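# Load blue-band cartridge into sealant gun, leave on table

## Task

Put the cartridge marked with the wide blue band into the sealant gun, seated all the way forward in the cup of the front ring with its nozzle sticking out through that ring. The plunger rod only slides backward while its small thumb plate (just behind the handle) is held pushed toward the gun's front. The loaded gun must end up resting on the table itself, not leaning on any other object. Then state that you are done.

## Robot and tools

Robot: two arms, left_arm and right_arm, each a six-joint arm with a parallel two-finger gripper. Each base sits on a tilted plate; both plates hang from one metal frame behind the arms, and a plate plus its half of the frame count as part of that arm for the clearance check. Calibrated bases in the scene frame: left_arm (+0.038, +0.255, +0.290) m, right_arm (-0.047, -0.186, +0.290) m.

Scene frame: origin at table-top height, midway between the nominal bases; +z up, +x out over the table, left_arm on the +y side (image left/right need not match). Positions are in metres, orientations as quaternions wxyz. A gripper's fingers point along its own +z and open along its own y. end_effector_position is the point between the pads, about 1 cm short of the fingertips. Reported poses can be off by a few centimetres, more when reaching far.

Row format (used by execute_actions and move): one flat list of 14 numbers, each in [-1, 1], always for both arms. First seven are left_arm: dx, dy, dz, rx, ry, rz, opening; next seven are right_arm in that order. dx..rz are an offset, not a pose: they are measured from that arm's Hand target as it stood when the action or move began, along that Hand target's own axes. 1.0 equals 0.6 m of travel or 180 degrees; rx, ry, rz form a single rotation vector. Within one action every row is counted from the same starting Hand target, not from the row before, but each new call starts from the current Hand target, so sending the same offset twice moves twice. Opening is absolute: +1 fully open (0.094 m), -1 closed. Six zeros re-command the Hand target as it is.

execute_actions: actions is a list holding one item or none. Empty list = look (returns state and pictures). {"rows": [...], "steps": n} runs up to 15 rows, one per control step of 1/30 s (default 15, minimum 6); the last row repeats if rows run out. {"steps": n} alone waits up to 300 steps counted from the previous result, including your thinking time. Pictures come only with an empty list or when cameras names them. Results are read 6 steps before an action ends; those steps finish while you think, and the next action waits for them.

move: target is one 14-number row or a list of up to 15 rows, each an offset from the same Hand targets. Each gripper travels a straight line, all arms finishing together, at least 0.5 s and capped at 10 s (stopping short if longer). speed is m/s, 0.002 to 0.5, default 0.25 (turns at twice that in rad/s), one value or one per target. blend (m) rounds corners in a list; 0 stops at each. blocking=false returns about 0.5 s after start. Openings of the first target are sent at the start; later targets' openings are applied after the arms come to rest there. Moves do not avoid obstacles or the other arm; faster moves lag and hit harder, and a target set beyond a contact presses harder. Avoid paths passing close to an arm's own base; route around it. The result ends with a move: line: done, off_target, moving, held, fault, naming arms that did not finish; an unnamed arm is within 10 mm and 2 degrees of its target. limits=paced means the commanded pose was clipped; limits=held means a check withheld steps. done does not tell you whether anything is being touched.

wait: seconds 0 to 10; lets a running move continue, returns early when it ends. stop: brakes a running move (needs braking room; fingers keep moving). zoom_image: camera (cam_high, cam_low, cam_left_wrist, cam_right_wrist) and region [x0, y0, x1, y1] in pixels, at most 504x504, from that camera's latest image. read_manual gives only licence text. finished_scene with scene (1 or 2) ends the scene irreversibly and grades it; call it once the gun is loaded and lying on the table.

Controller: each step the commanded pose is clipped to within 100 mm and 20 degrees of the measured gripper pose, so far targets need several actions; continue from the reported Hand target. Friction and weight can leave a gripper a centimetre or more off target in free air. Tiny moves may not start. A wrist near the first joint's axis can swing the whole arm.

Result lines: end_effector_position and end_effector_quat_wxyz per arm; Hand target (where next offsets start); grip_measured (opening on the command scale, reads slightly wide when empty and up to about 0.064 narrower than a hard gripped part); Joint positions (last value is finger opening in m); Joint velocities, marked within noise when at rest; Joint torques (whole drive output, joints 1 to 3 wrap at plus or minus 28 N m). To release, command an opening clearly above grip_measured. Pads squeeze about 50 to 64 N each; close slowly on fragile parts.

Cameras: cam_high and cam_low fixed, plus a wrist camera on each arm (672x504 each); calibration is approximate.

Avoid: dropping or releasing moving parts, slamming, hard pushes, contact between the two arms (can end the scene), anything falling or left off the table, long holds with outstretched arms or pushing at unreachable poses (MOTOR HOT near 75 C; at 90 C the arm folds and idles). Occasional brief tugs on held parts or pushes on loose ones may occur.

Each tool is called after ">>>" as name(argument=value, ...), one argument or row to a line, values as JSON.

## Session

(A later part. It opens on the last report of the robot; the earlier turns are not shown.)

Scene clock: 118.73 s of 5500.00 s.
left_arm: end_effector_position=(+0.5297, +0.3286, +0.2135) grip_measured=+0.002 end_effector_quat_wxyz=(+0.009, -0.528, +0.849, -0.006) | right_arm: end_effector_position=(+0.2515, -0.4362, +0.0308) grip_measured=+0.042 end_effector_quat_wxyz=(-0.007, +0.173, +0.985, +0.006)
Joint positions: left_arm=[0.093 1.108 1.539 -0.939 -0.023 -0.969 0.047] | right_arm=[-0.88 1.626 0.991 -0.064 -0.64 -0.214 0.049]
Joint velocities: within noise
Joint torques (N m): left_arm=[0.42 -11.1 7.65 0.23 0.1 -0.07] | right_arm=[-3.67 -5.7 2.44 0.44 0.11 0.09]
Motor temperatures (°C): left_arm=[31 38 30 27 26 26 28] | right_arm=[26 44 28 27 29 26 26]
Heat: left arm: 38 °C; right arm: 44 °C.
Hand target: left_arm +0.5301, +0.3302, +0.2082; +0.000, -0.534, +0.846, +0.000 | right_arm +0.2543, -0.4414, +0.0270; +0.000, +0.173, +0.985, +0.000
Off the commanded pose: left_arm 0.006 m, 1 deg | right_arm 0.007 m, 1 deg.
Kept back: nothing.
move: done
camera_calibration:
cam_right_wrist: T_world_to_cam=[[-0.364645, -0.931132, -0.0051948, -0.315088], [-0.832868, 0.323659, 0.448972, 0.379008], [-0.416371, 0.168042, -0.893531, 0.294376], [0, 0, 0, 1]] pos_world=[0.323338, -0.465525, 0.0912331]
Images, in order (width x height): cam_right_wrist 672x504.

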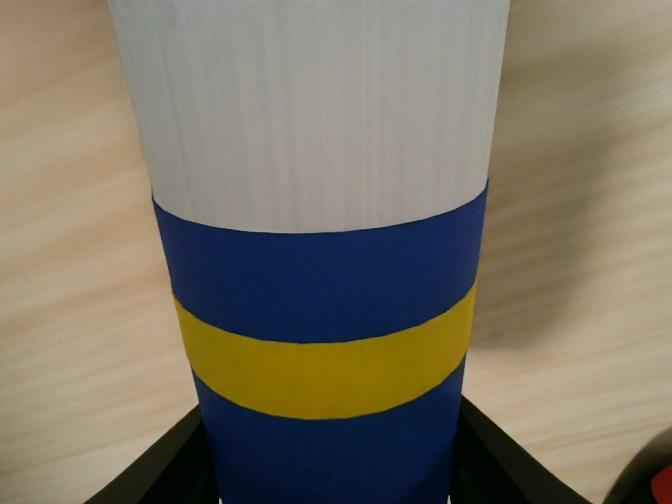

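>>> execute_actions(
  actions=[],
  cameras=["all"],
)

Scene clock: 120.57 s of 5500.00 s.
left_arm: end_effector_position=(+0.5297, +0.3286, +0.2135) grip_measured=+0.002 end_effector_quat_wxyz=(+0.009, -0.528, +0.849, -0.006) | right_arm: end_effector_position=(+0.2515, -0.4362, +0.0308) grip_measured=+0.042 end_effector_quat_wxyz=(-0.007, +0.173, +0.985, +0.006)
Joint positions: left_arm=[0.093 1.108 1.539 -0.939 -0.023 -0.969 0.047] | right_arm=[-0.88 1.626 0.991 -0.064 -0.64 -0.214 0.049]
Joint velocities: within noise
Joint torques (N m): left_arm=[0.42 -11.08 7.64 0.23 0.1 -0.06] | right_arm=[-3.69 -5.68 2.44 0.44 0.11 0.09]
Motor temperatures (°C): left_arm=[31 38 30 27 26 26 28] | right_arm=[26 44 28 27 29 26 26]
Heat: left arm: 38 °C; right arm: 44 °C.
Hand target: left_arm +0.5301, +0.3302, +0.2082; +0.000, -0.534, +0.846, +0.000 | right_arm +0.2543, -0.4414, +0.0270; +0.000, +0.173, +0.985, +0.000
Off the commanded pose: left_arm 0.006 m, 1 deg | right_arm 0.007 m, 1 deg.
Steps of this call (1-55: nothing new was sent). Readings (end_effector_position of left_arm | right_arm):
1: (+0.5297, +0.3286, +0.2135) | (+0.2515, -0.4362, +0.0308)
2: (+0.5297, +0.3286, +0.2135) | (+0.2515, -0.4362, +0.0308)
4: (+0.5297, +0.3286, +0.2135) | (+0.2515, -0.4362, +0.0308)
8: (+0.5297, +0.3286, +0.2135) | (+0.2515, -0.4362, +0.0308)
55: the state above
camera_calibration:
cam_left_wrist: T_world_to_cam=[[0.88922, -0.456692, 0.0268235, -0.32576], [-0.425419, -0.803919, 0.415612, 0.439143], [-0.168243, -0.380982, -0.909147, 0.495394], [0, 0, 0, 1]] pos_world=[0.559839, 0.392999, 0.27661]
cam_right_wrist: T_world_to_cam=[[-0.364645, -0.931132, -0.0051948, -0.315088], [-0.832868, 0.323659, 0.448972, 0.379008], [-0.416371, 0.168042, -0.893531, 0.294376], [0, 0, 0, 1]] pos_world=[0.323338, -0.465525, 0.0912331]

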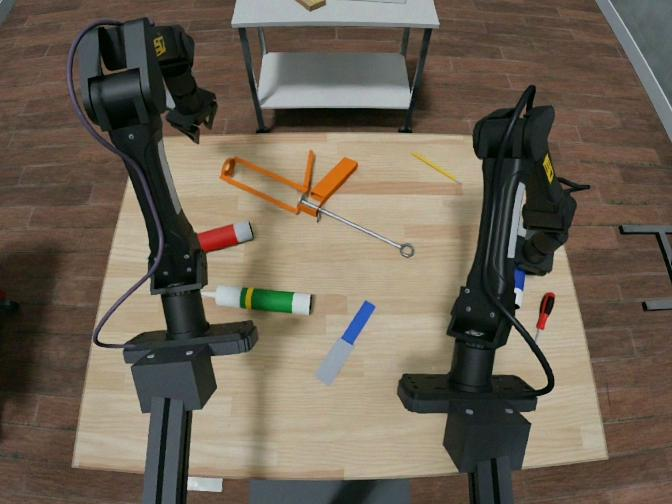

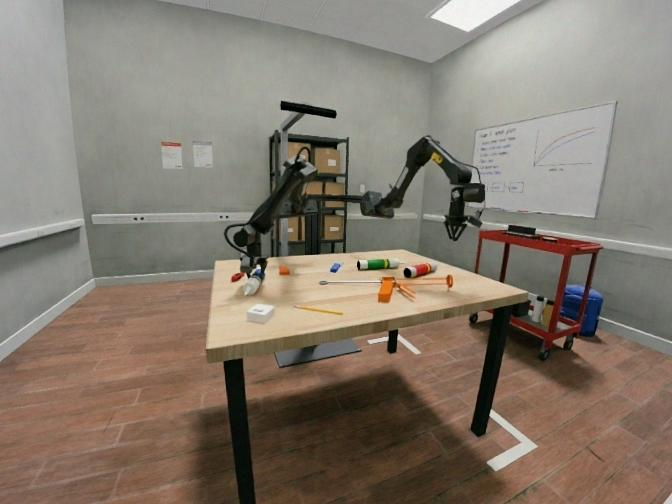

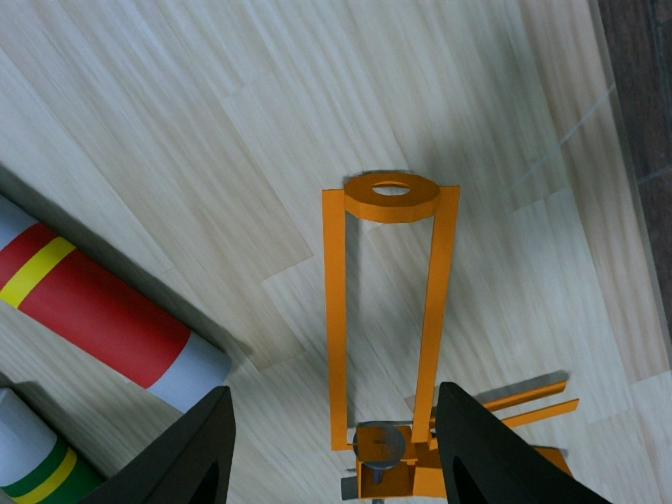

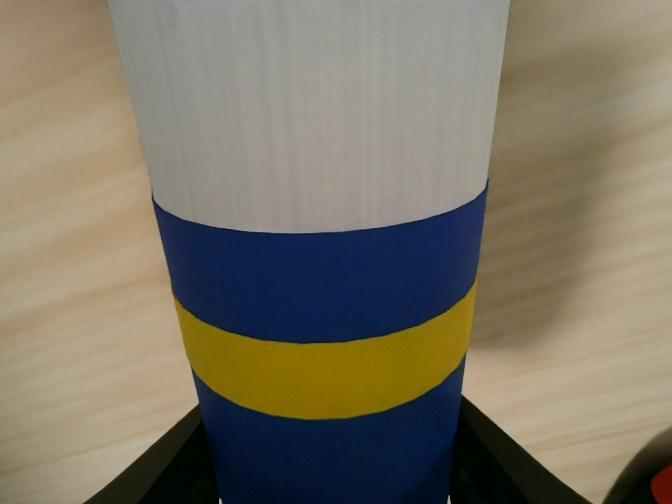

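>>> zoom_image(
  camera="cam_high",
  region=[200, 130, 368, 256],
)

>>> zoom_image(
  camera="cam_left_wrist",
  region=[300, 150, 600, 504],
)

Scaled by 3.000 from the camera's 672x504 image, which has a finer 960x720 frame.

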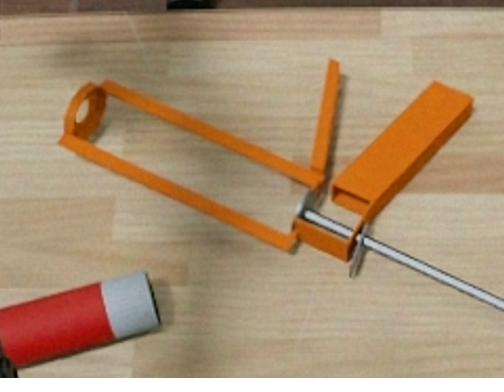

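Scaled by 1.424 from the camera's 672x504 image, which has a finer 960x720 frame.

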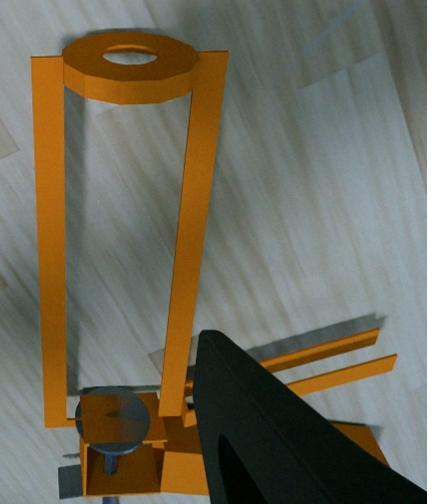

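>>> move(
  target=[
    [-0.1755,0.213,-0.1,0,0,0,0, 0,0,-0.14,0,0,0,-0.3],
    [-0.1755,0.213,-0.1,0,0,0,0, 0,0,-0.283,0,0,0,-0.3],
  ],
  speed=0.12,
  blend=[0.02,0],
)

Scene clock: 126.43 s of 5500.00 s.
left_arm: end_effector_position=(+0.4615, +0.4733, +0.2699) grip_measured=+0.002 end_effector_quat_wxyz=(+0.004, -0.529, +0.848, +0.001) | right_arm: end_effector_position=(+0.2408, -0.4326, +0.1783) grip_measured=+0.042 end_effector_quat_wxyz=(-0.021, +0.188, +0.982, +0.018)
Joint positions: left_arm=[1.137 1.214 1.636 -1.247 0.824 -0.285 0.047] | right_arm=[-1.262 1.332 1.068 -0.775 -0.898 -0.627 0.049]
Joint velocities: within noise
Joint torques (N m): left_arm=[3.22 -5.85 5.83 0.15 0.13 0.06] | right_arm=[-7.06 -6.72 5.81 -0.22 -0.2 -0.13]
Motor temperatures (°C): left_arm=[31 39 30 27 26 26 28] | right_arm=[27 44 28 27 28 26 26]
Heat: left arm: 39 °C; right arm: 44 °C.
Hand target: left_arm +0.4601, +0.4802, +0.2682; +0.000, -0.534, +0.846, +0.000 | right_arm +0.2543, -0.4416, +0.1968; +0.000, +0.173, +0.985, +0.000
Off the commanded pose: left_arm 0.007 m, 1 deg | right_arm 0.025 m, 4 deg.
Kept back: nothing.
move: off_target (right_arm)
camera_calibration:
cam_left_wrist: T_world_to_cam=[[0.891384, -0.453114, 0.0110748, -0.19899], [-0.415795, -0.807753, 0.41791, 0.499759], [-0.180415, -0.377123, -0.908421, 0.593854], [0, 0, 0, 1]] pos_world=[0.492314, 0.537473, 0.332818]
cam_right_wrist: T_world_to_cam=[[-0.392807, -0.919317, -0.0236499, -0.299719], [-0.8124, 0.334842, 0.477375, 0.297526], [-0.43094, 0.206729, -0.878381, 0.43863], [0, 0, 0, 1]] pos_world=[0.313001, -0.465839, 0.236165]

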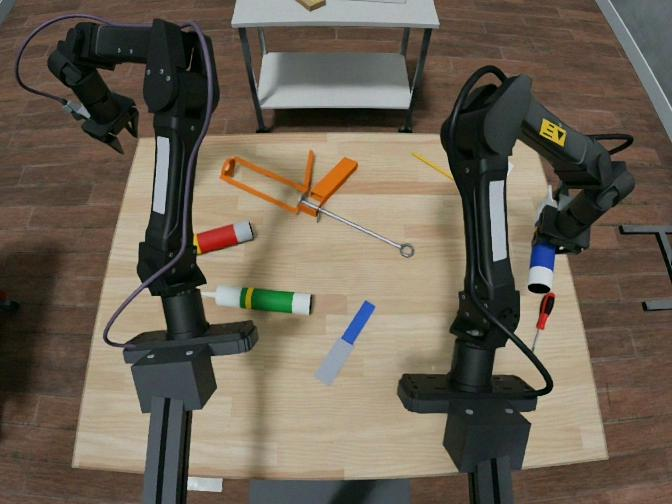

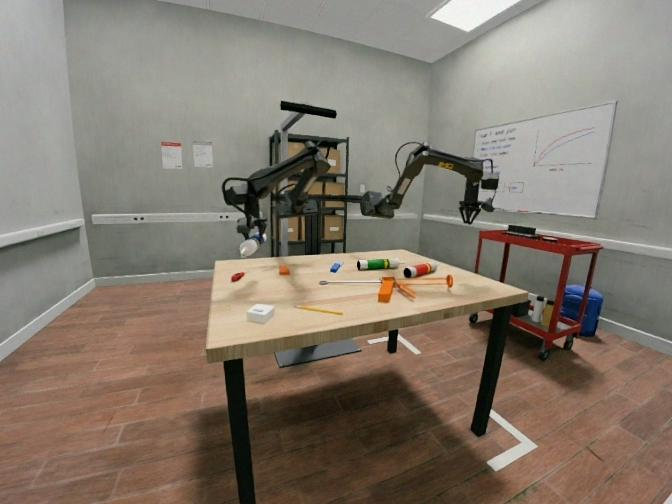

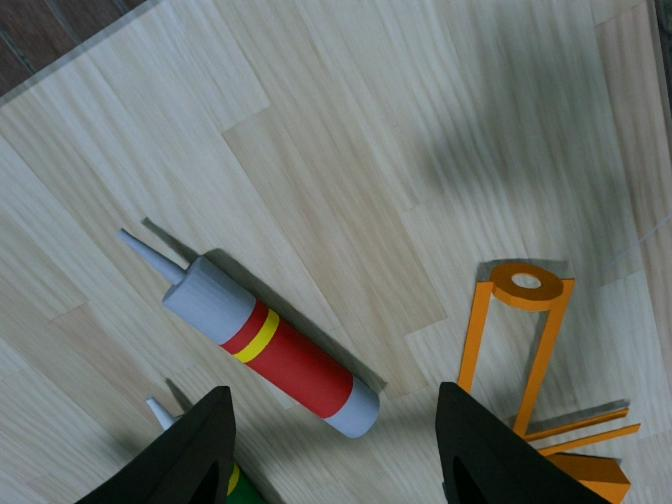

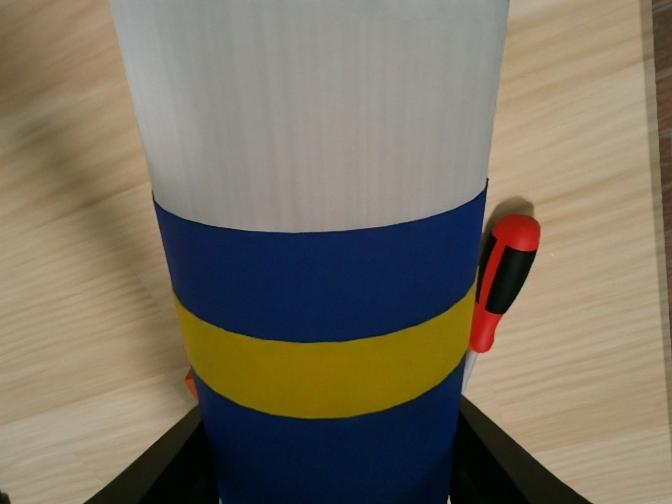

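>>> move(
  target=[0,0,0,0,0,0,0, -0.029,0.971,-0.04,0,0,-0.464,-0.3],
  speed=0.2,
)

Scene clock: 131.40 s of 5500.00 s.
left_arm: end_effector_position=(+0.4611, +0.4733, +0.2698) grip_measured=+0.002 end_effector_quat_wxyz=(+0.003, -0.530, +0.848, +0.001) | right_arm: end_effector_position=(+0.4686, +0.0877, +0.1989) grip_measured=+0.042 end_effector_quat_wxyz=(-0.018, -0.528, +0.849, -0.010)
Joint positions: left_arm=[1.137 1.214 1.636 -1.249 0.823 -0.285 0.047] | right_arm=[0.971 2.097 2.626 -1.494 0.889 -0.396 0.049]
Joint velocities: within noise
Joint torques (N m): left_arm=[3.21 -5.85 5.83 0.15 0.13 0.06] | right_arm=[11.32 -8.14 7.2 -0.18 0.15 0.09]
Motor temperatures (°C): left_arm=[31 38 31 27 26 26 28] | right_arm=[27 44 29 27 28 26 27]
Heat: left arm: 38 °C; right arm: 44 °C.
Hand target: left_arm +0.4601, +0.4802, +0.2682; +0.000, -0.534, +0.846, +0.000 | right_arm +0.4694, +0.1001, +0.2215; +0.001, -0.527, +0.850, +0.000
Off the commanded pose: left_arm 0.007 m, 1 deg | right_arm 0.026 m, 2 deg.
Kept back: nothing.
move: off_target (right_arm)
camera_calibration:
cam_left_wrist: T_world_to_cam=[[0.891916, -0.452104, 0.00932637, -0.1989], [-0.414112, -0.808332, 0.418462, 0.498916], [-0.18165, -0.377095, -0.908186, 0.59426], [0, 0, 0, 1]] pos_world=[0.491957, 0.537459, 0.332777]
cam_right_wrist: T_world_to_cam=[[0.885423, -0.464781, 0.00200309, -0.375315], [-0.410986, -0.780915, 0.470385, 0.209612], [-0.217062, -0.417313, -0.882459, 0.4027], [0, 0, 0, 1]] pos_world=[0.505871, 0.157302, 0.25752]

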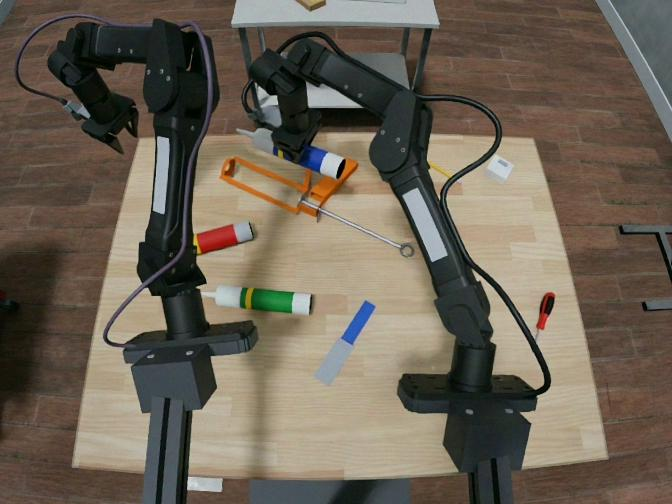

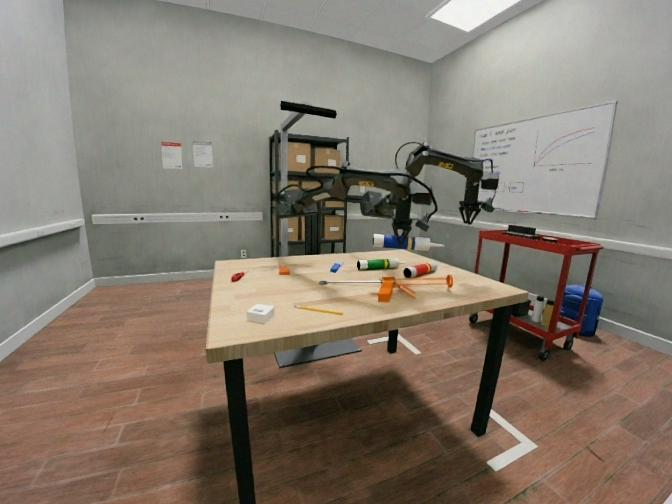

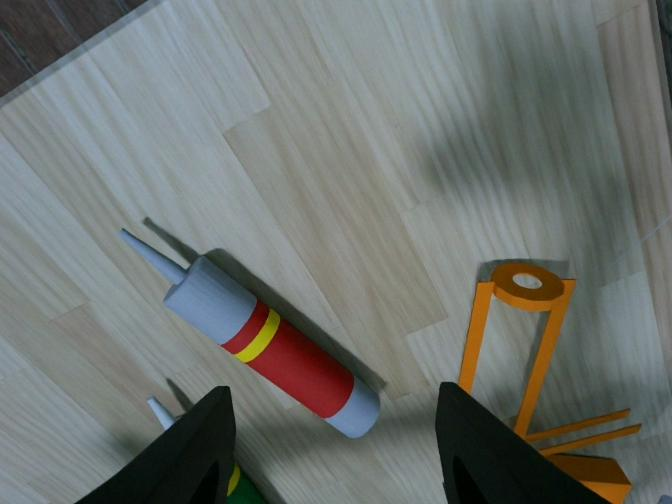

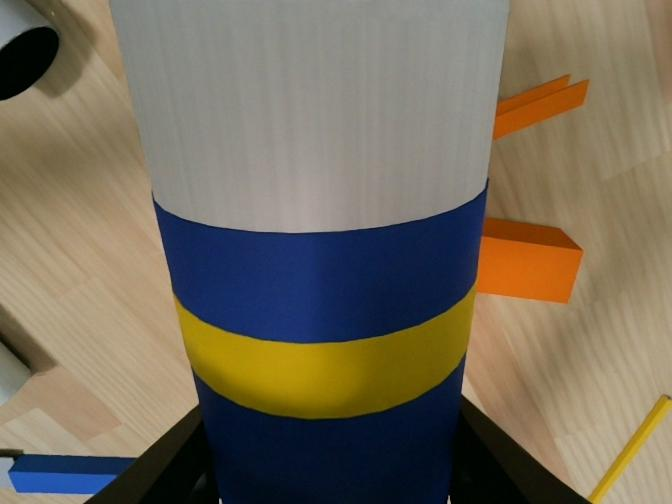

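>>> move(
  target=[0,0,0,0,0,0,0, -0.02,0.005,0.16,0,0.0667,0,-0.3],
  speed=0.12,
)

>>> zoom_image(
  camera="cam_high",
  region=[200, 110, 380, 245],
)

>>> zoom_image(
  camera="cam_low",
  region=[320, 180, 500, 315],
)

Scene clock: 133.97 s of 5500.00 s.
left_arm: end_effector_position=(+0.4611, +0.4733, +0.2698) grip_measured=+0.002 end_effector_quat_wxyz=(+0.003, -0.530, +0.848, +0.001) | right_arm: end_effector_position=(+0.4588, +0.1080, +0.1112) grip_measured=+0.042 end_effector_quat_wxyz=(-0.047, -0.533, +0.844, -0.044)
Joint positions: left_arm=[1.137 1.214 1.636 -1.249 0.823 -0.285 0.047] | right_arm=[0.864 2.361 2.825 -1.425 0.889 -0.469 0.049]
Joint velocities: within noise
Joint torques (N m): left_arm=[3.22 -5.85 5.83 0.16 0.14 0.06] | right_arm=[9.1 -9.54 7.38 0.05 0.23 -0.15]
Motor temperatures (°C): left_arm=[31 37 31 27 26 26 28] | right_arm=[28 44 29 27 28 26 27]
Heat: left arm: 37 °C; right arm: 44 °C.
Hand target: left_arm +0.4601, +0.4802, +0.2682; +0.000, -0.534, +0.846, +0.000 | right_arm +0.4722, +0.1122, +0.1254; -0.088, -0.524, +0.845, -0.055
Off the commanded pose: left_arm 0.007 m, 1 deg | right_arm 0.020 m, 5 deg.
elbow stopped short (right arm): the move would have taken joint 3 (elbow) straighter than the controller allows.
Kept back: nothing.
move: off_target (right_arm)
camera_calibration:
cam_left_wrist: T_world_to_cam=[[0.891916, -0.452104, 0.00932637, -0.1989], [-0.414112, -0.808332, 0.418462, 0.498916], [-0.18165, -0.377095, -0.908186, 0.59426], [0, 0, 0, 1]] pos_world=[0.491957, 0.537459, 0.332777]
cam_right_wrist: T_world_to_cam=[[0.892619, -0.449764, 0.0307146, -0.365144], [-0.39254, -0.741931, 0.543554, 0.241915], [-0.221683, -0.497244, -0.838812, 0.337553], [0, 0, 0, 1]] pos_world=[0.495725, 0.183102, 0.162865]

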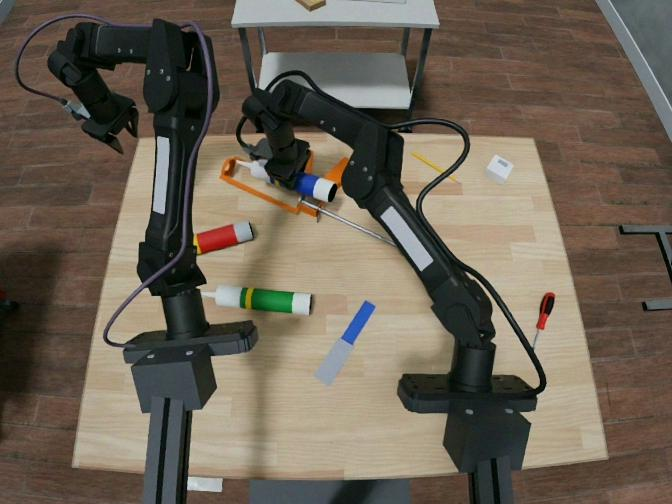

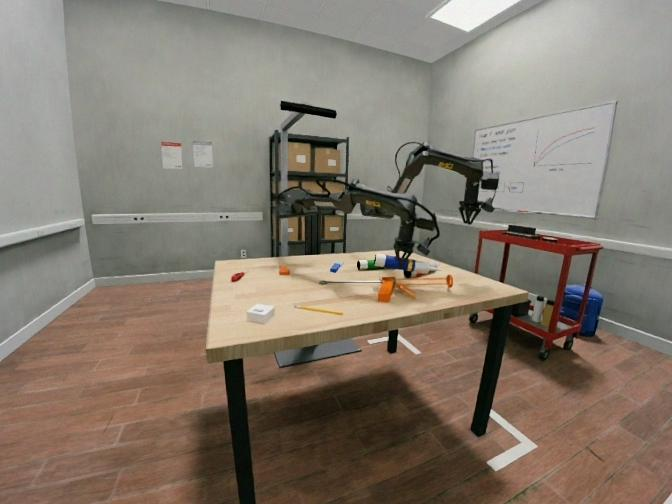

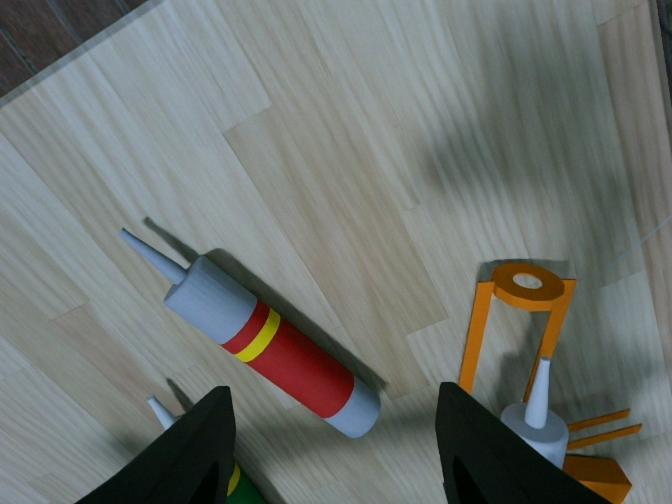

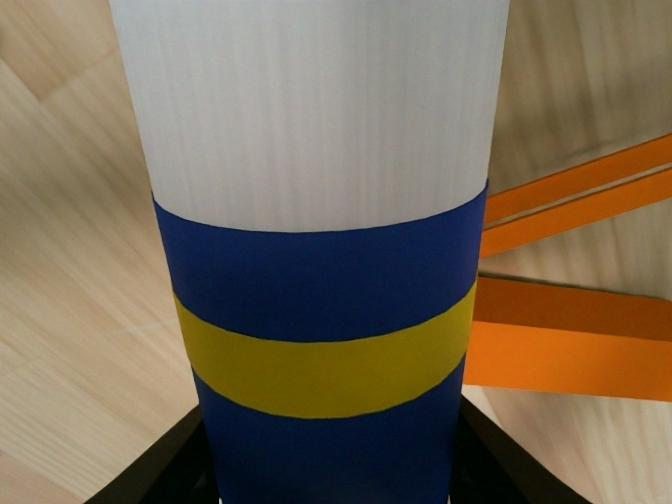

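Scaled by 2.800 from the camera's 672x504 image, which has a finer 960x720 frame.

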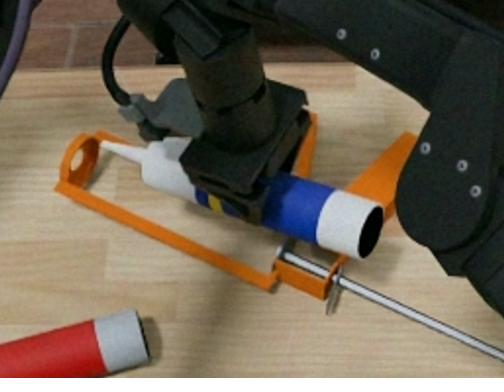

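Scaled by 2.800 from the camera's 672x504 image, which has a finer 960x720 frame.

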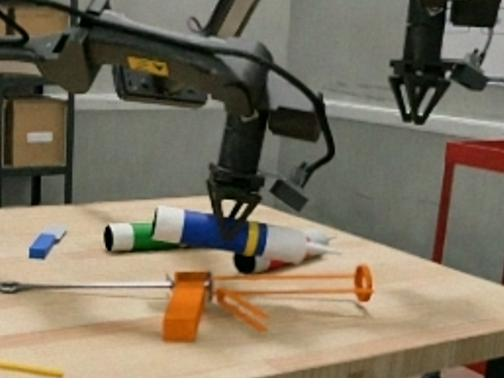

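>>> move(
  target=[
    [0,0,0,0,0,0,0, 0.038,0,-0.179,0,-0.0667,0,-0.3],
    [0,0,0,0,0,0,0, 0.730,-0.036,-0.033,0,-0.0667,0,-0.3],
  ],
  speed=0.2,
  blend=[0.03,0],
  cameras=["cam_high"],
)

Scene clock: 141.30 s of 5500.00 s.
left_arm: end_effector_position=(+0.4611, +0.4733, +0.2698) grip_measured=+0.002 end_effector_quat_wxyz=(+0.003, -0.530, +0.848, +0.001) | right_arm: end_effector_position=(+0.2976, -0.2805, +0.2307) grip_measured=+0.042 end_effector_quat_wxyz=(-0.010, -0.521, +0.854, -0.004)
Joint positions: left_arm=[1.137 1.214 1.636 -1.249 0.823 -0.285 0.047] | right_arm=[-0.759 0.687 0.949 -0.894 -0.518 -1.558 0.049]
Joint velocities: within noise
Joint torques (N m): left_arm=[3.22 -5.85 5.83 0.16 0.13 0.06] | right_arm=[-0.99 -4.52 6.39 -0.07 -0.2 -0.14]
Motor temperatures (°C): left_arm=[31 36 31 27 26 26 28] | right_arm=[29 46 30 27 28 26 27]
Heat: left arm: 36 °C; right arm: 46 °C.
Hand target: left_arm +0.4601, +0.4802, +0.2682; +0.000, -0.534, +0.846, +0.000 | right_arm +0.3026, -0.2774, +0.2355; +0.001, -0.527, +0.850, +0.000
Off the commanded pose: left_arm 0.007 m, 1 deg | right_arm 0.008 m, 2 deg.
Kept back: nothing.
move: done
Images, in order (width x height): cam_high 672x504.

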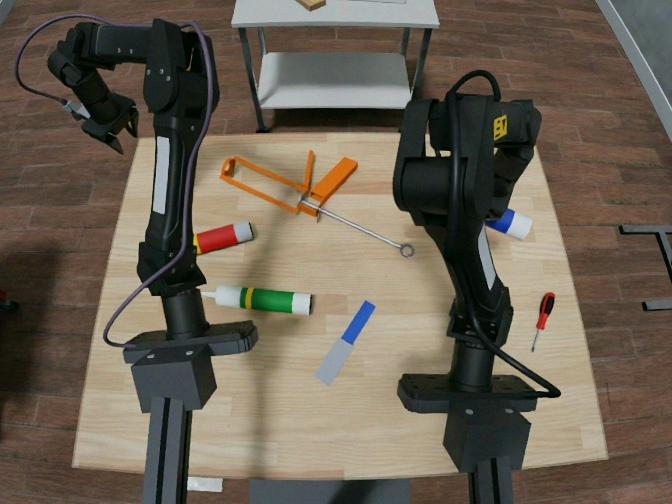

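>>> move(
  target=[0.1917,-0.2725,0.23,0,0,0,1,0,0,0,0,0,0,-0.3],
  speed=0.2,
  cameras=["cam_high","cam_low","cam_left_wrist"],
)

Scene clock: 143.40 s of 5500.00 s.
left_arm: end_effector_position=(+0.5535, +0.3045, +0.1418) grip_measured=+0.998 end_effector_quat_wxyz=(-0.004, -0.529, +0.848, -0.010) | right_arm: end_effector_position=(+0.2975, -0.2799, +0.2307) grip_measured=+0.042 end_effector_quat_wxyz=(-0.009, -0.522, +0.853, -0.003)
Joint positions: left_arm=[-0.002 1.323 1.589 -0.796 -0.087 -1.021 0.094] | right_arm=[-0.759 0.687 0.949 -0.896 -0.521 -1.561 0.049]
Joint velocities: within noise
Joint torques (N m): left_arm=[-0.99 -11.29 7.1 0.49 -0.17 -0.06] | right_arm=[-0.99 -4.52 6.39 -0.06 -0.21 -0.15]
Motor temperatures (°C): left_arm=[31 37 31 27 26 26 28] | right_arm=[29 46 30 27 28 26 27]
Heat: left arm: 37 °C; right arm: 46 °C.
Hand target: left_arm +0.5581, +0.3061, +0.1302; +0.000, -0.534, +0.846, +0.000 | right_arm +0.3026, -0.2774, +0.2355; +0.001, -0.527, +0.850, +0.000
Off the commanded pose: left_arm 0.013 m, 1 deg | right_arm 0.007 m, 1 deg.
Kept back: nothing.
move: off_target (left_arm)
camera_calibration:
cam_left_wrist: T_world_to_cam=[[0.891301, -0.452934, 0.0208081, -0.357468], [-0.415234, -0.79696, 0.438675, 0.448649], [-0.182108, -0.399632, -0.898405, 0.436859], [0, 0, 0, 1]] pos_world=[0.584461, 0.370229, 0.203103]
Images, in order (width x height): cam_high 672x504, cam_low 672x504, cam_left_wrist 672x504.

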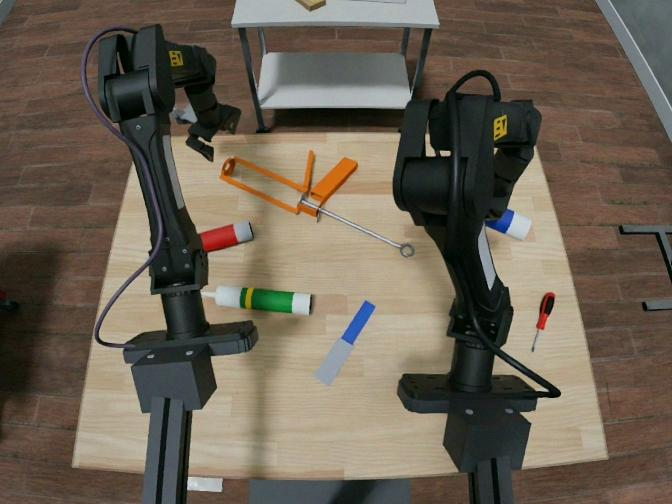

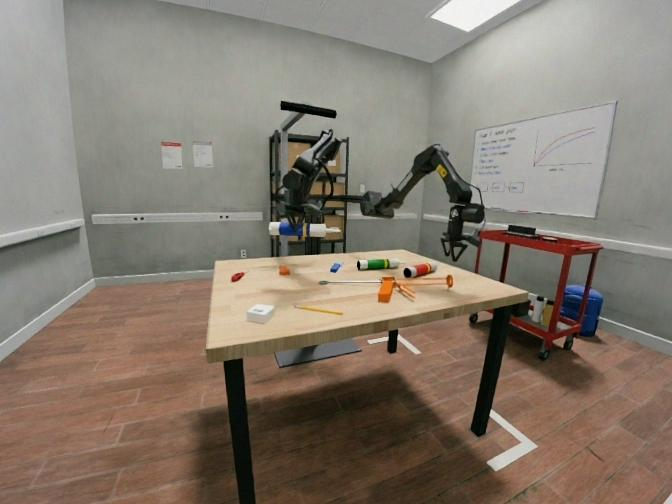

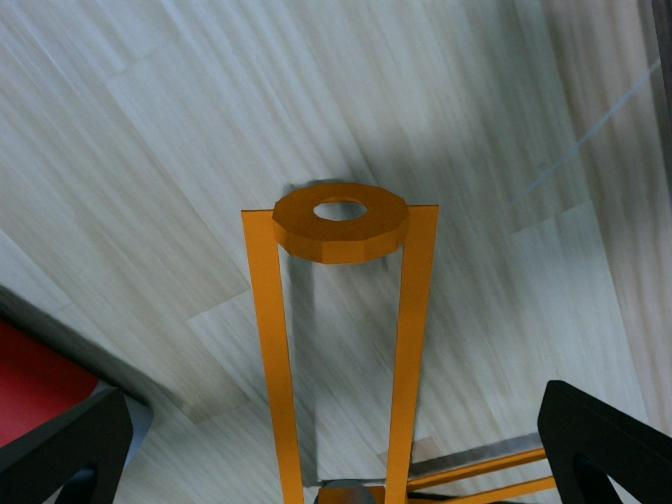

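>>> move(
  target=[0.0195,-0.002,0.207,0,0,0,1,0,0,0,0,0,0,-0.3],
  speed=0.08,
  cameras=["cam_high","cam_low","cam_left_wrist"],
)

>>> zoom_image(
  camera="cam_low",
  region=[380, 230, 500, 320],
)

Scene clock: 146.13 s of 5500.00 s.
left_arm: end_effector_position=(+0.5553, +0.2919, +0.0214) grip_measured=+0.998 end_effector_quat_wxyz=(-0.001, -0.530, +0.848, -0.010) | right_arm: end_effector_position=(+0.2975, -0.2799, +0.2307) grip_measured=+0.042 end_effector_quat_wxyz=(-0.009, -0.522, +0.853, -0.003)
Joint positions: left_arm=[-0.002 1.621 1.591 -0.496 -0.088 -1.023 0.094] | right_arm=[-0.759 0.687 0.949 -0.896 -0.521 -1.561 0.049]
Joint velocities: within noise
Joint torques (N m): left_arm=[-0.58 -11.63 5.79 0.53 -0.08 -0.02] | right_arm=[-0.99 -4.52 6.39 -0.06 -0.21 -0.14]
Motor temperatures (°C): left_arm=[31 37 31 27 26 26 28] | right_arm=[28 45 30 27 28 26 27]
Heat: left arm: 37 °C; right arm: 45 °C.
Hand target: left_arm +0.5543, +0.2950, +0.0061; +0.000, -0.534, +0.846, +0.000 | right_arm +0.3026, -0.2774, +0.2355; +0.001, -0.527, +0.850, +0.000
Off the commanded pose: left_arm 0.016 m, 1 deg | right_arm 0.007 m, 1 deg.
Kept back: nothing.
move: off_target (left_arm)
camera_calibration:
cam_left_wrist: T_world_to_cam=[[0.892123, -0.451162, 0.0238608, -0.363309], [-0.415537, -0.798659, 0.435284, 0.492931], [-0.177327, -0.398242, -0.899977, 0.320957], [0, 0, 0, 1]] pos_world=[0.585862, 0.357592, 0.0829576]
Images, in order (width x height): cam_high 672x504, cam_low 672x504, cam_left_wrist 672x504.

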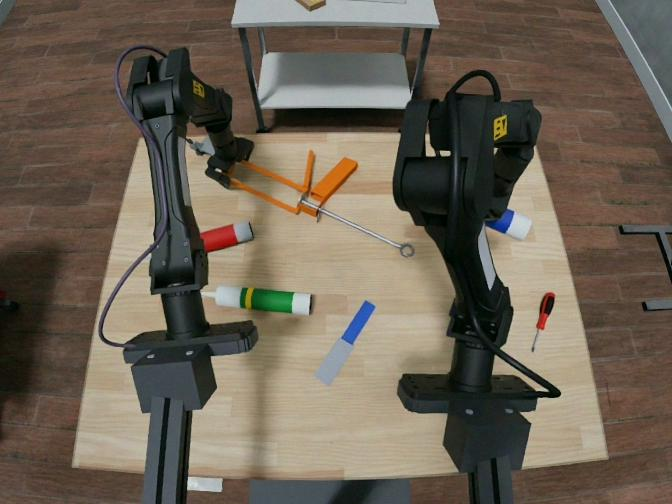

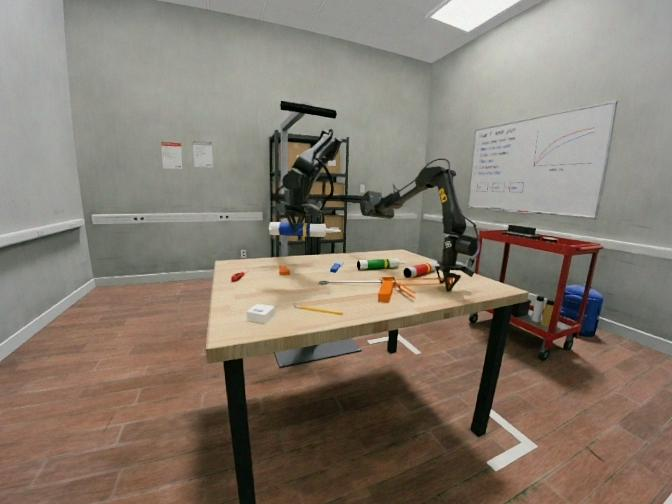

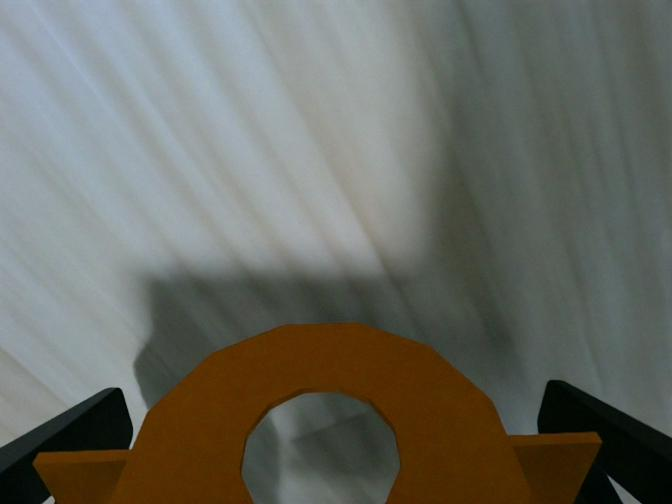

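Scaled by 4.200 from the camera's 672x504 image, which has a finer 960x720 frame.

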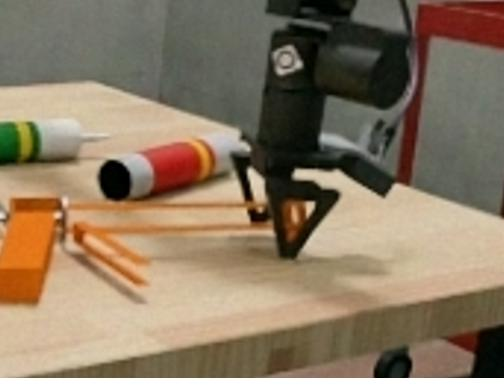

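>>> move(
  target=[0,0,0.018,0,0,0,1,0,0,0,0,0,0,-0.3],
  speed=0.08,
  cameras=[],
)

Scene clock: 147.17 s of 5500.00 s.
left_arm: end_effector_position=(+0.5584, +0.2923, +0.0149) grip_measured=+0.998 end_effector_quat_wxyz=(+0.003, -0.535, +0.845, -0.011) | right_arm: end_effector_position=(+0.2975, -0.2799, +0.2307) grip_measured=+0.042 end_effector_quat_wxyz=(-0.009, -0.522, +0.853, -0.003)
Joint positions: left_arm=[0 1.642 1.603 -0.477 -0.088 -1.032 0.094] | right_arm=[-0.759 0.687 0.949 -0.896 -0.521 -1.561 0.049]
Joint velocities: within noise
Joint torques (N m): left_arm=[-0.46 -10.88 5.74 0.54 -0.05 0] | right_arm=[-0.98 -4.52 6.41 -0.06 -0.22 -0.14]
Motor temperatures (°C): left_arm=[31 37 31 27 26 26 28] | right_arm=[28 44 30 27 28 26 27]
Heat: left arm: 37 °C; right arm: 44 °C.
Hand target: left_arm +0.5542, +0.2951, -0.0048; +0.000, -0.534, +0.846, +0.000 | right_arm +0.3026, -0.2774, +0.2355; +0.001, -0.527, +0.850, +0.000
Off the commanded pose: left_arm 0.020 m, 1 deg | right_arm 0.007 m, 1 deg.
Kept back: nothing.
move: off_target (left_arm)
No camera images: "cameras" was empty.

>>> move(
  target=[0,0,0,0,0,0,0.45,0,0,0,0,0,0,-0.3],
  speed=0.08,
  cameras=["cam_left_wrist","cam_high"],
)

Scene clock: 148.10 s of 5500.00 s.
left_arm: end_effector_position=(+0.5581, +0.2935, +0.0147) grip_measured=+0.644 end_effector_quat_wxyz=(+0.004, -0.530, +0.848, -0.008) | right_arm: end_effector_position=(+0.2975, -0.2799, +0.2307) grip_measured=+0.042 end_effector_quat_wxyz=(-0.009, -0.522, +0.853, -0.003)
Joint positions: left_arm=[0 1.642 1.603 -0.477 -0.095 -1.021 0.077] | right_arm=[-0.759 0.687 0.949 -0.896 -0.521 -1.561 0.049]
Joint velocities: within noise
Joint torques (N m): left_arm=[-0.47 -10.91 5.75 0.53 -0.06 -0.01] | right_arm=[-0.98 -4.52 6.39 -0.05 -0.22 -0.14]
Motor temperatures (°C): left_arm=[31 37 31 27 26 26 28] | right_arm=[28 44 31 27 28 26 27]
Heat: left arm: 37 °C; right arm: 44 °C.
Hand target: left_arm +0.5542, +0.2951, -0.0048; +0.000, -0.534, +0.846, +0.000 | right_arm +0.3026, -0.2774, +0.2355; +0.001, -0.527, +0.850, +0.000
Off the commanded pose: left_arm 0.020 m, 1 deg | right_arm 0.007 m, 1 deg.
Kept back: nothing.
move: off_target (left_arm)
camera_calibration:
cam_left_wrist: T_world_to_cam=[[0.892119, -0.450989, 0.0270823, -0.365036], [-0.418608, -0.802537, 0.42509, 0.501298], [-0.169976, -0.390567, -0.904746, 0.309811], [0, 0, 0, 1]] pos_world=[0.588163, 0.358685, 0.0770896]
Images, in order (width x height): cam_high 672x504, cam_left_wrist 672x504.

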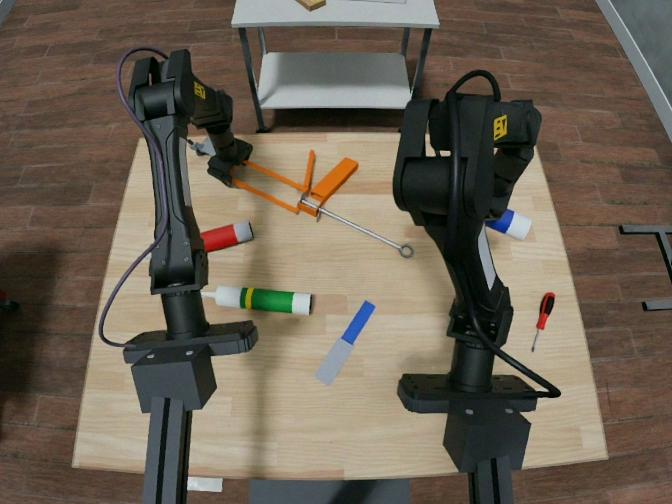

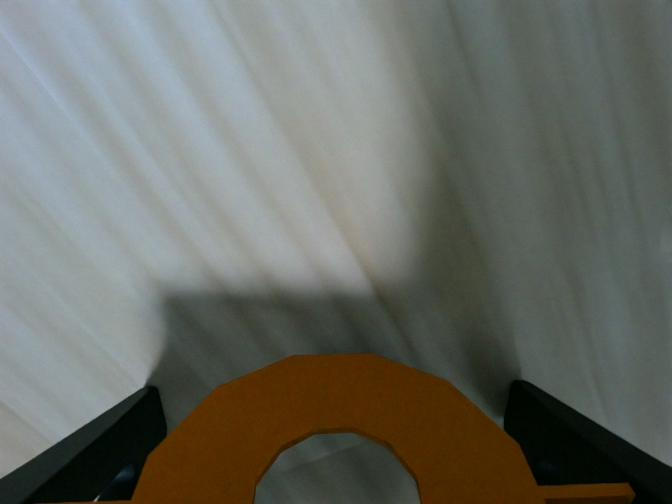

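>>> move(
  target=[0.2177,0.0108,-0.02,0,0,0,0.45,0,0,0,0,0,0,-0.3],
  speed=0.07,
  cameras=["cam_left_wrist","cam_high","cam_low"],
)

Scene clock: 150.80 s of 5500.00 s.
left_arm: end_effector_position=(+0.5012, +0.1867, +0.0130) grip_measured=+0.645 end_effector_quat_wxyz=(+0.004, -0.541, +0.841, -0.008) | right_arm: end_effector_position=(+0.2975, -0.2799, +0.2307) grip_measured=+0.042 end_effector_quat_wxyz=(-0.009, -0.522, +0.853, -0.003)
Joint positions: left_arm=[-0.3 1.597 1.309 -0.264 -0.354 -1.204 0.077] | right_arm=[-0.759 0.687 0.949 -0.896 -0.521 -1.561 0.049]
Joint velocities: within noise
Joint torques (N m): left_arm=[-4.26 -11.33 2.14 0.43 -0.18 -0.04] | right_arm=[-0.99 -4.52 6.39 -0.06 -0.21 -0.14]
Motor temperatures (°C): left_arm=[31 37 31 27 26 26 29] | right_arm=[28 43 31 27 28 26 27]
Heat: left arm: 37 °C; right arm: 43 °C.
Hand target: left_arm +0.4922, +0.1799, +0.0072; +0.000, -0.534, +0.846, +0.000 | right_arm +0.3026, -0.2774, +0.2355; +0.001, -0.527, +0.850, +0.000
Off the commanded pose: left_arm 0.013 m, 2 deg | right_arm 0.007 m, 1 deg.
Kept back: nothing.
move: off_target (left_arm)
camera_calibration:
cam_left_wrist: T_world_to_cam=[[0.903642, -0.427441, 0.0269266, -0.37256], [-0.397321, -0.813175, 0.425303, 0.383811], [-0.159896, -0.39502, -0.90465, 0.252687], [0, 0, 0, 1]] pos_world=[0.529561, 0.252674, 0.0753895]
Images, in order (width x height): cam_high 672x504, cam_low 672x504, cam_left_wrist 672x504.

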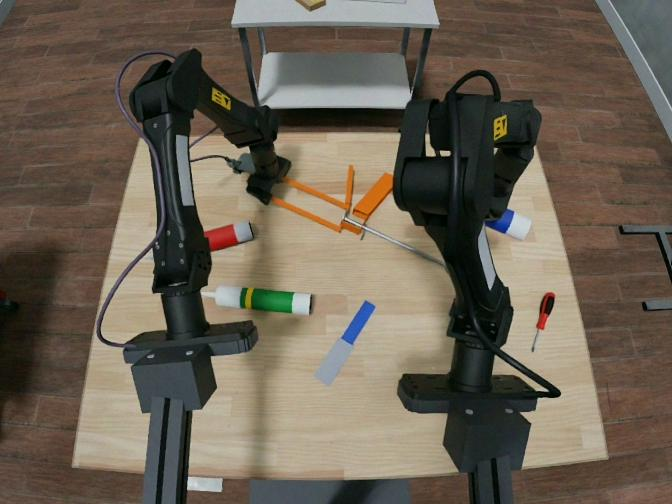

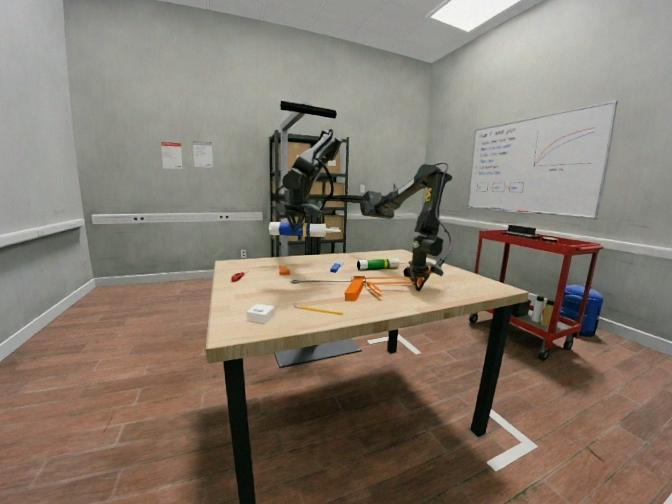

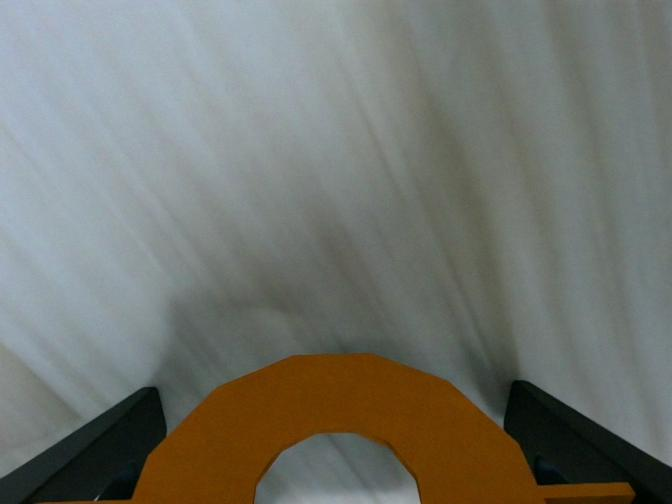

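>>> move(
  target=[
    [0,0,0,0,0,0,1,0,0,0,0,0,0,-0.3],
    [0,0,-0.267,0,0,0,1,0,0,0,0,0,0,-0.3],
    [-0.2725,0.204,-0.408,0,0,0,0,0,0,0,0,0,0,-0.3],
  ],
  speed=0.2,
  blend=[0,0.03,0],
  cameras=["cam_left_wrist","cam_high"],
)

>>> zoom_image(
  camera="cam_high",
  region=[240, 130, 450, 288],
)

Scene clock: 155.47 s of 5500.00 s.
left_arm: end_effector_position=(+0.4495, +0.3771, +0.2512) grip_measured=+0.002 end_effector_quat_wxyz=(+0.002, -0.535, +0.845, -0.003) | right_arm: end_effector_position=(+0.2975, -0.2799, +0.2307) grip_measured=+0.042 end_effector_quat_wxyz=(-0.009, -0.522, +0.853, -0.003)
Joint positions: left_arm=[0.657 0.879 1.297 -1.01 0.461 -0.684 0.047] | right_arm=[-0.759 0.687 0.949 -0.896 -0.521 -1.561 0.049]
Joint velocities: within noise
Joint torques (N m): left_arm=[0.88 -8.16 7.24 0.18 0.12 0.06] | right_arm=[-0.99 -4.52 6.41 -0.05 -0.21 -0.14]
Motor temperatures (°C): left_arm=[31 38 31 27 26 26 29] | right_arm=[27 42 31 27 28 26 27]
Heat: left arm: 38 °C; right arm: 42 °C.
Hand target: left_arm +0.4520, +0.3801, +0.2521; +0.000, -0.534, +0.846, +0.000 | right_arm +0.3026, -0.2774, +0.2355; +0.001, -0.527, +0.850, +0.000
Off the commanded pose: left_arm 0.004 m, 0 deg | right_arm 0.007 m, 1 deg.
Kept back: nothing.
move: done
camera_calibration:
cam_left_wrist: T_world_to_cam=[[0.897376, -0.441023, 0.0146806, -0.239882], [-0.405038, -0.810042, 0.424, 0.419429], [-0.175102, -0.386434, -0.905543, 0.538872], [0, 0, 0, 1]] pos_world=[0.479507, 0.4422, 0.313655]
Images, in order (width x height): cam_high 672x504, cam_left_wrist 672x504.

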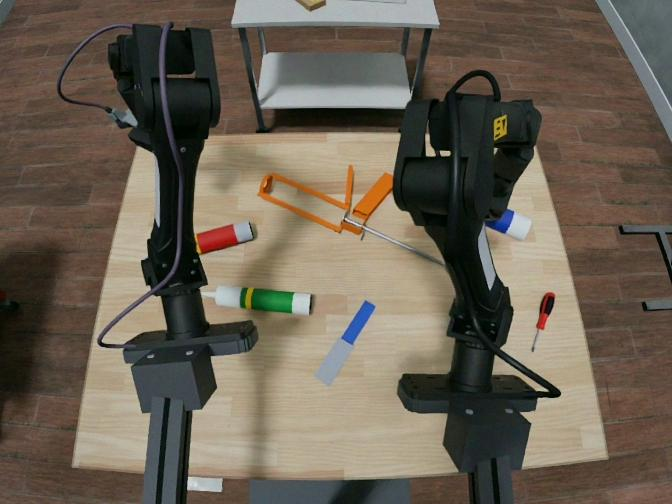

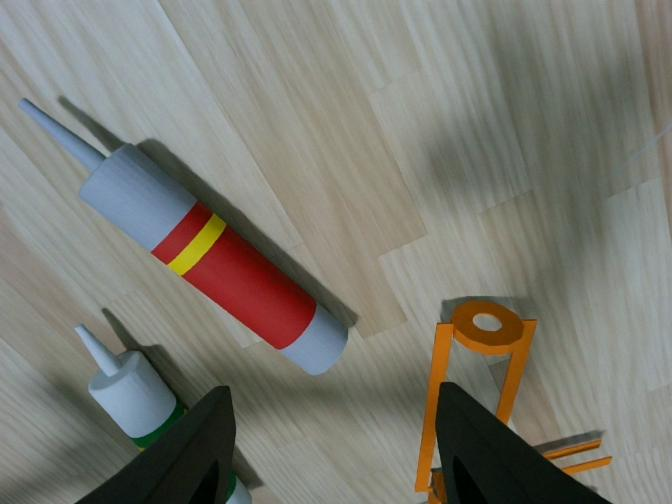

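Scaled by 2.400 from the camera's 672x504 image, which has a finer 960x720 frame.

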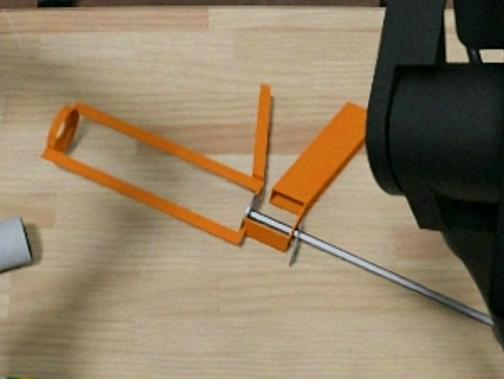

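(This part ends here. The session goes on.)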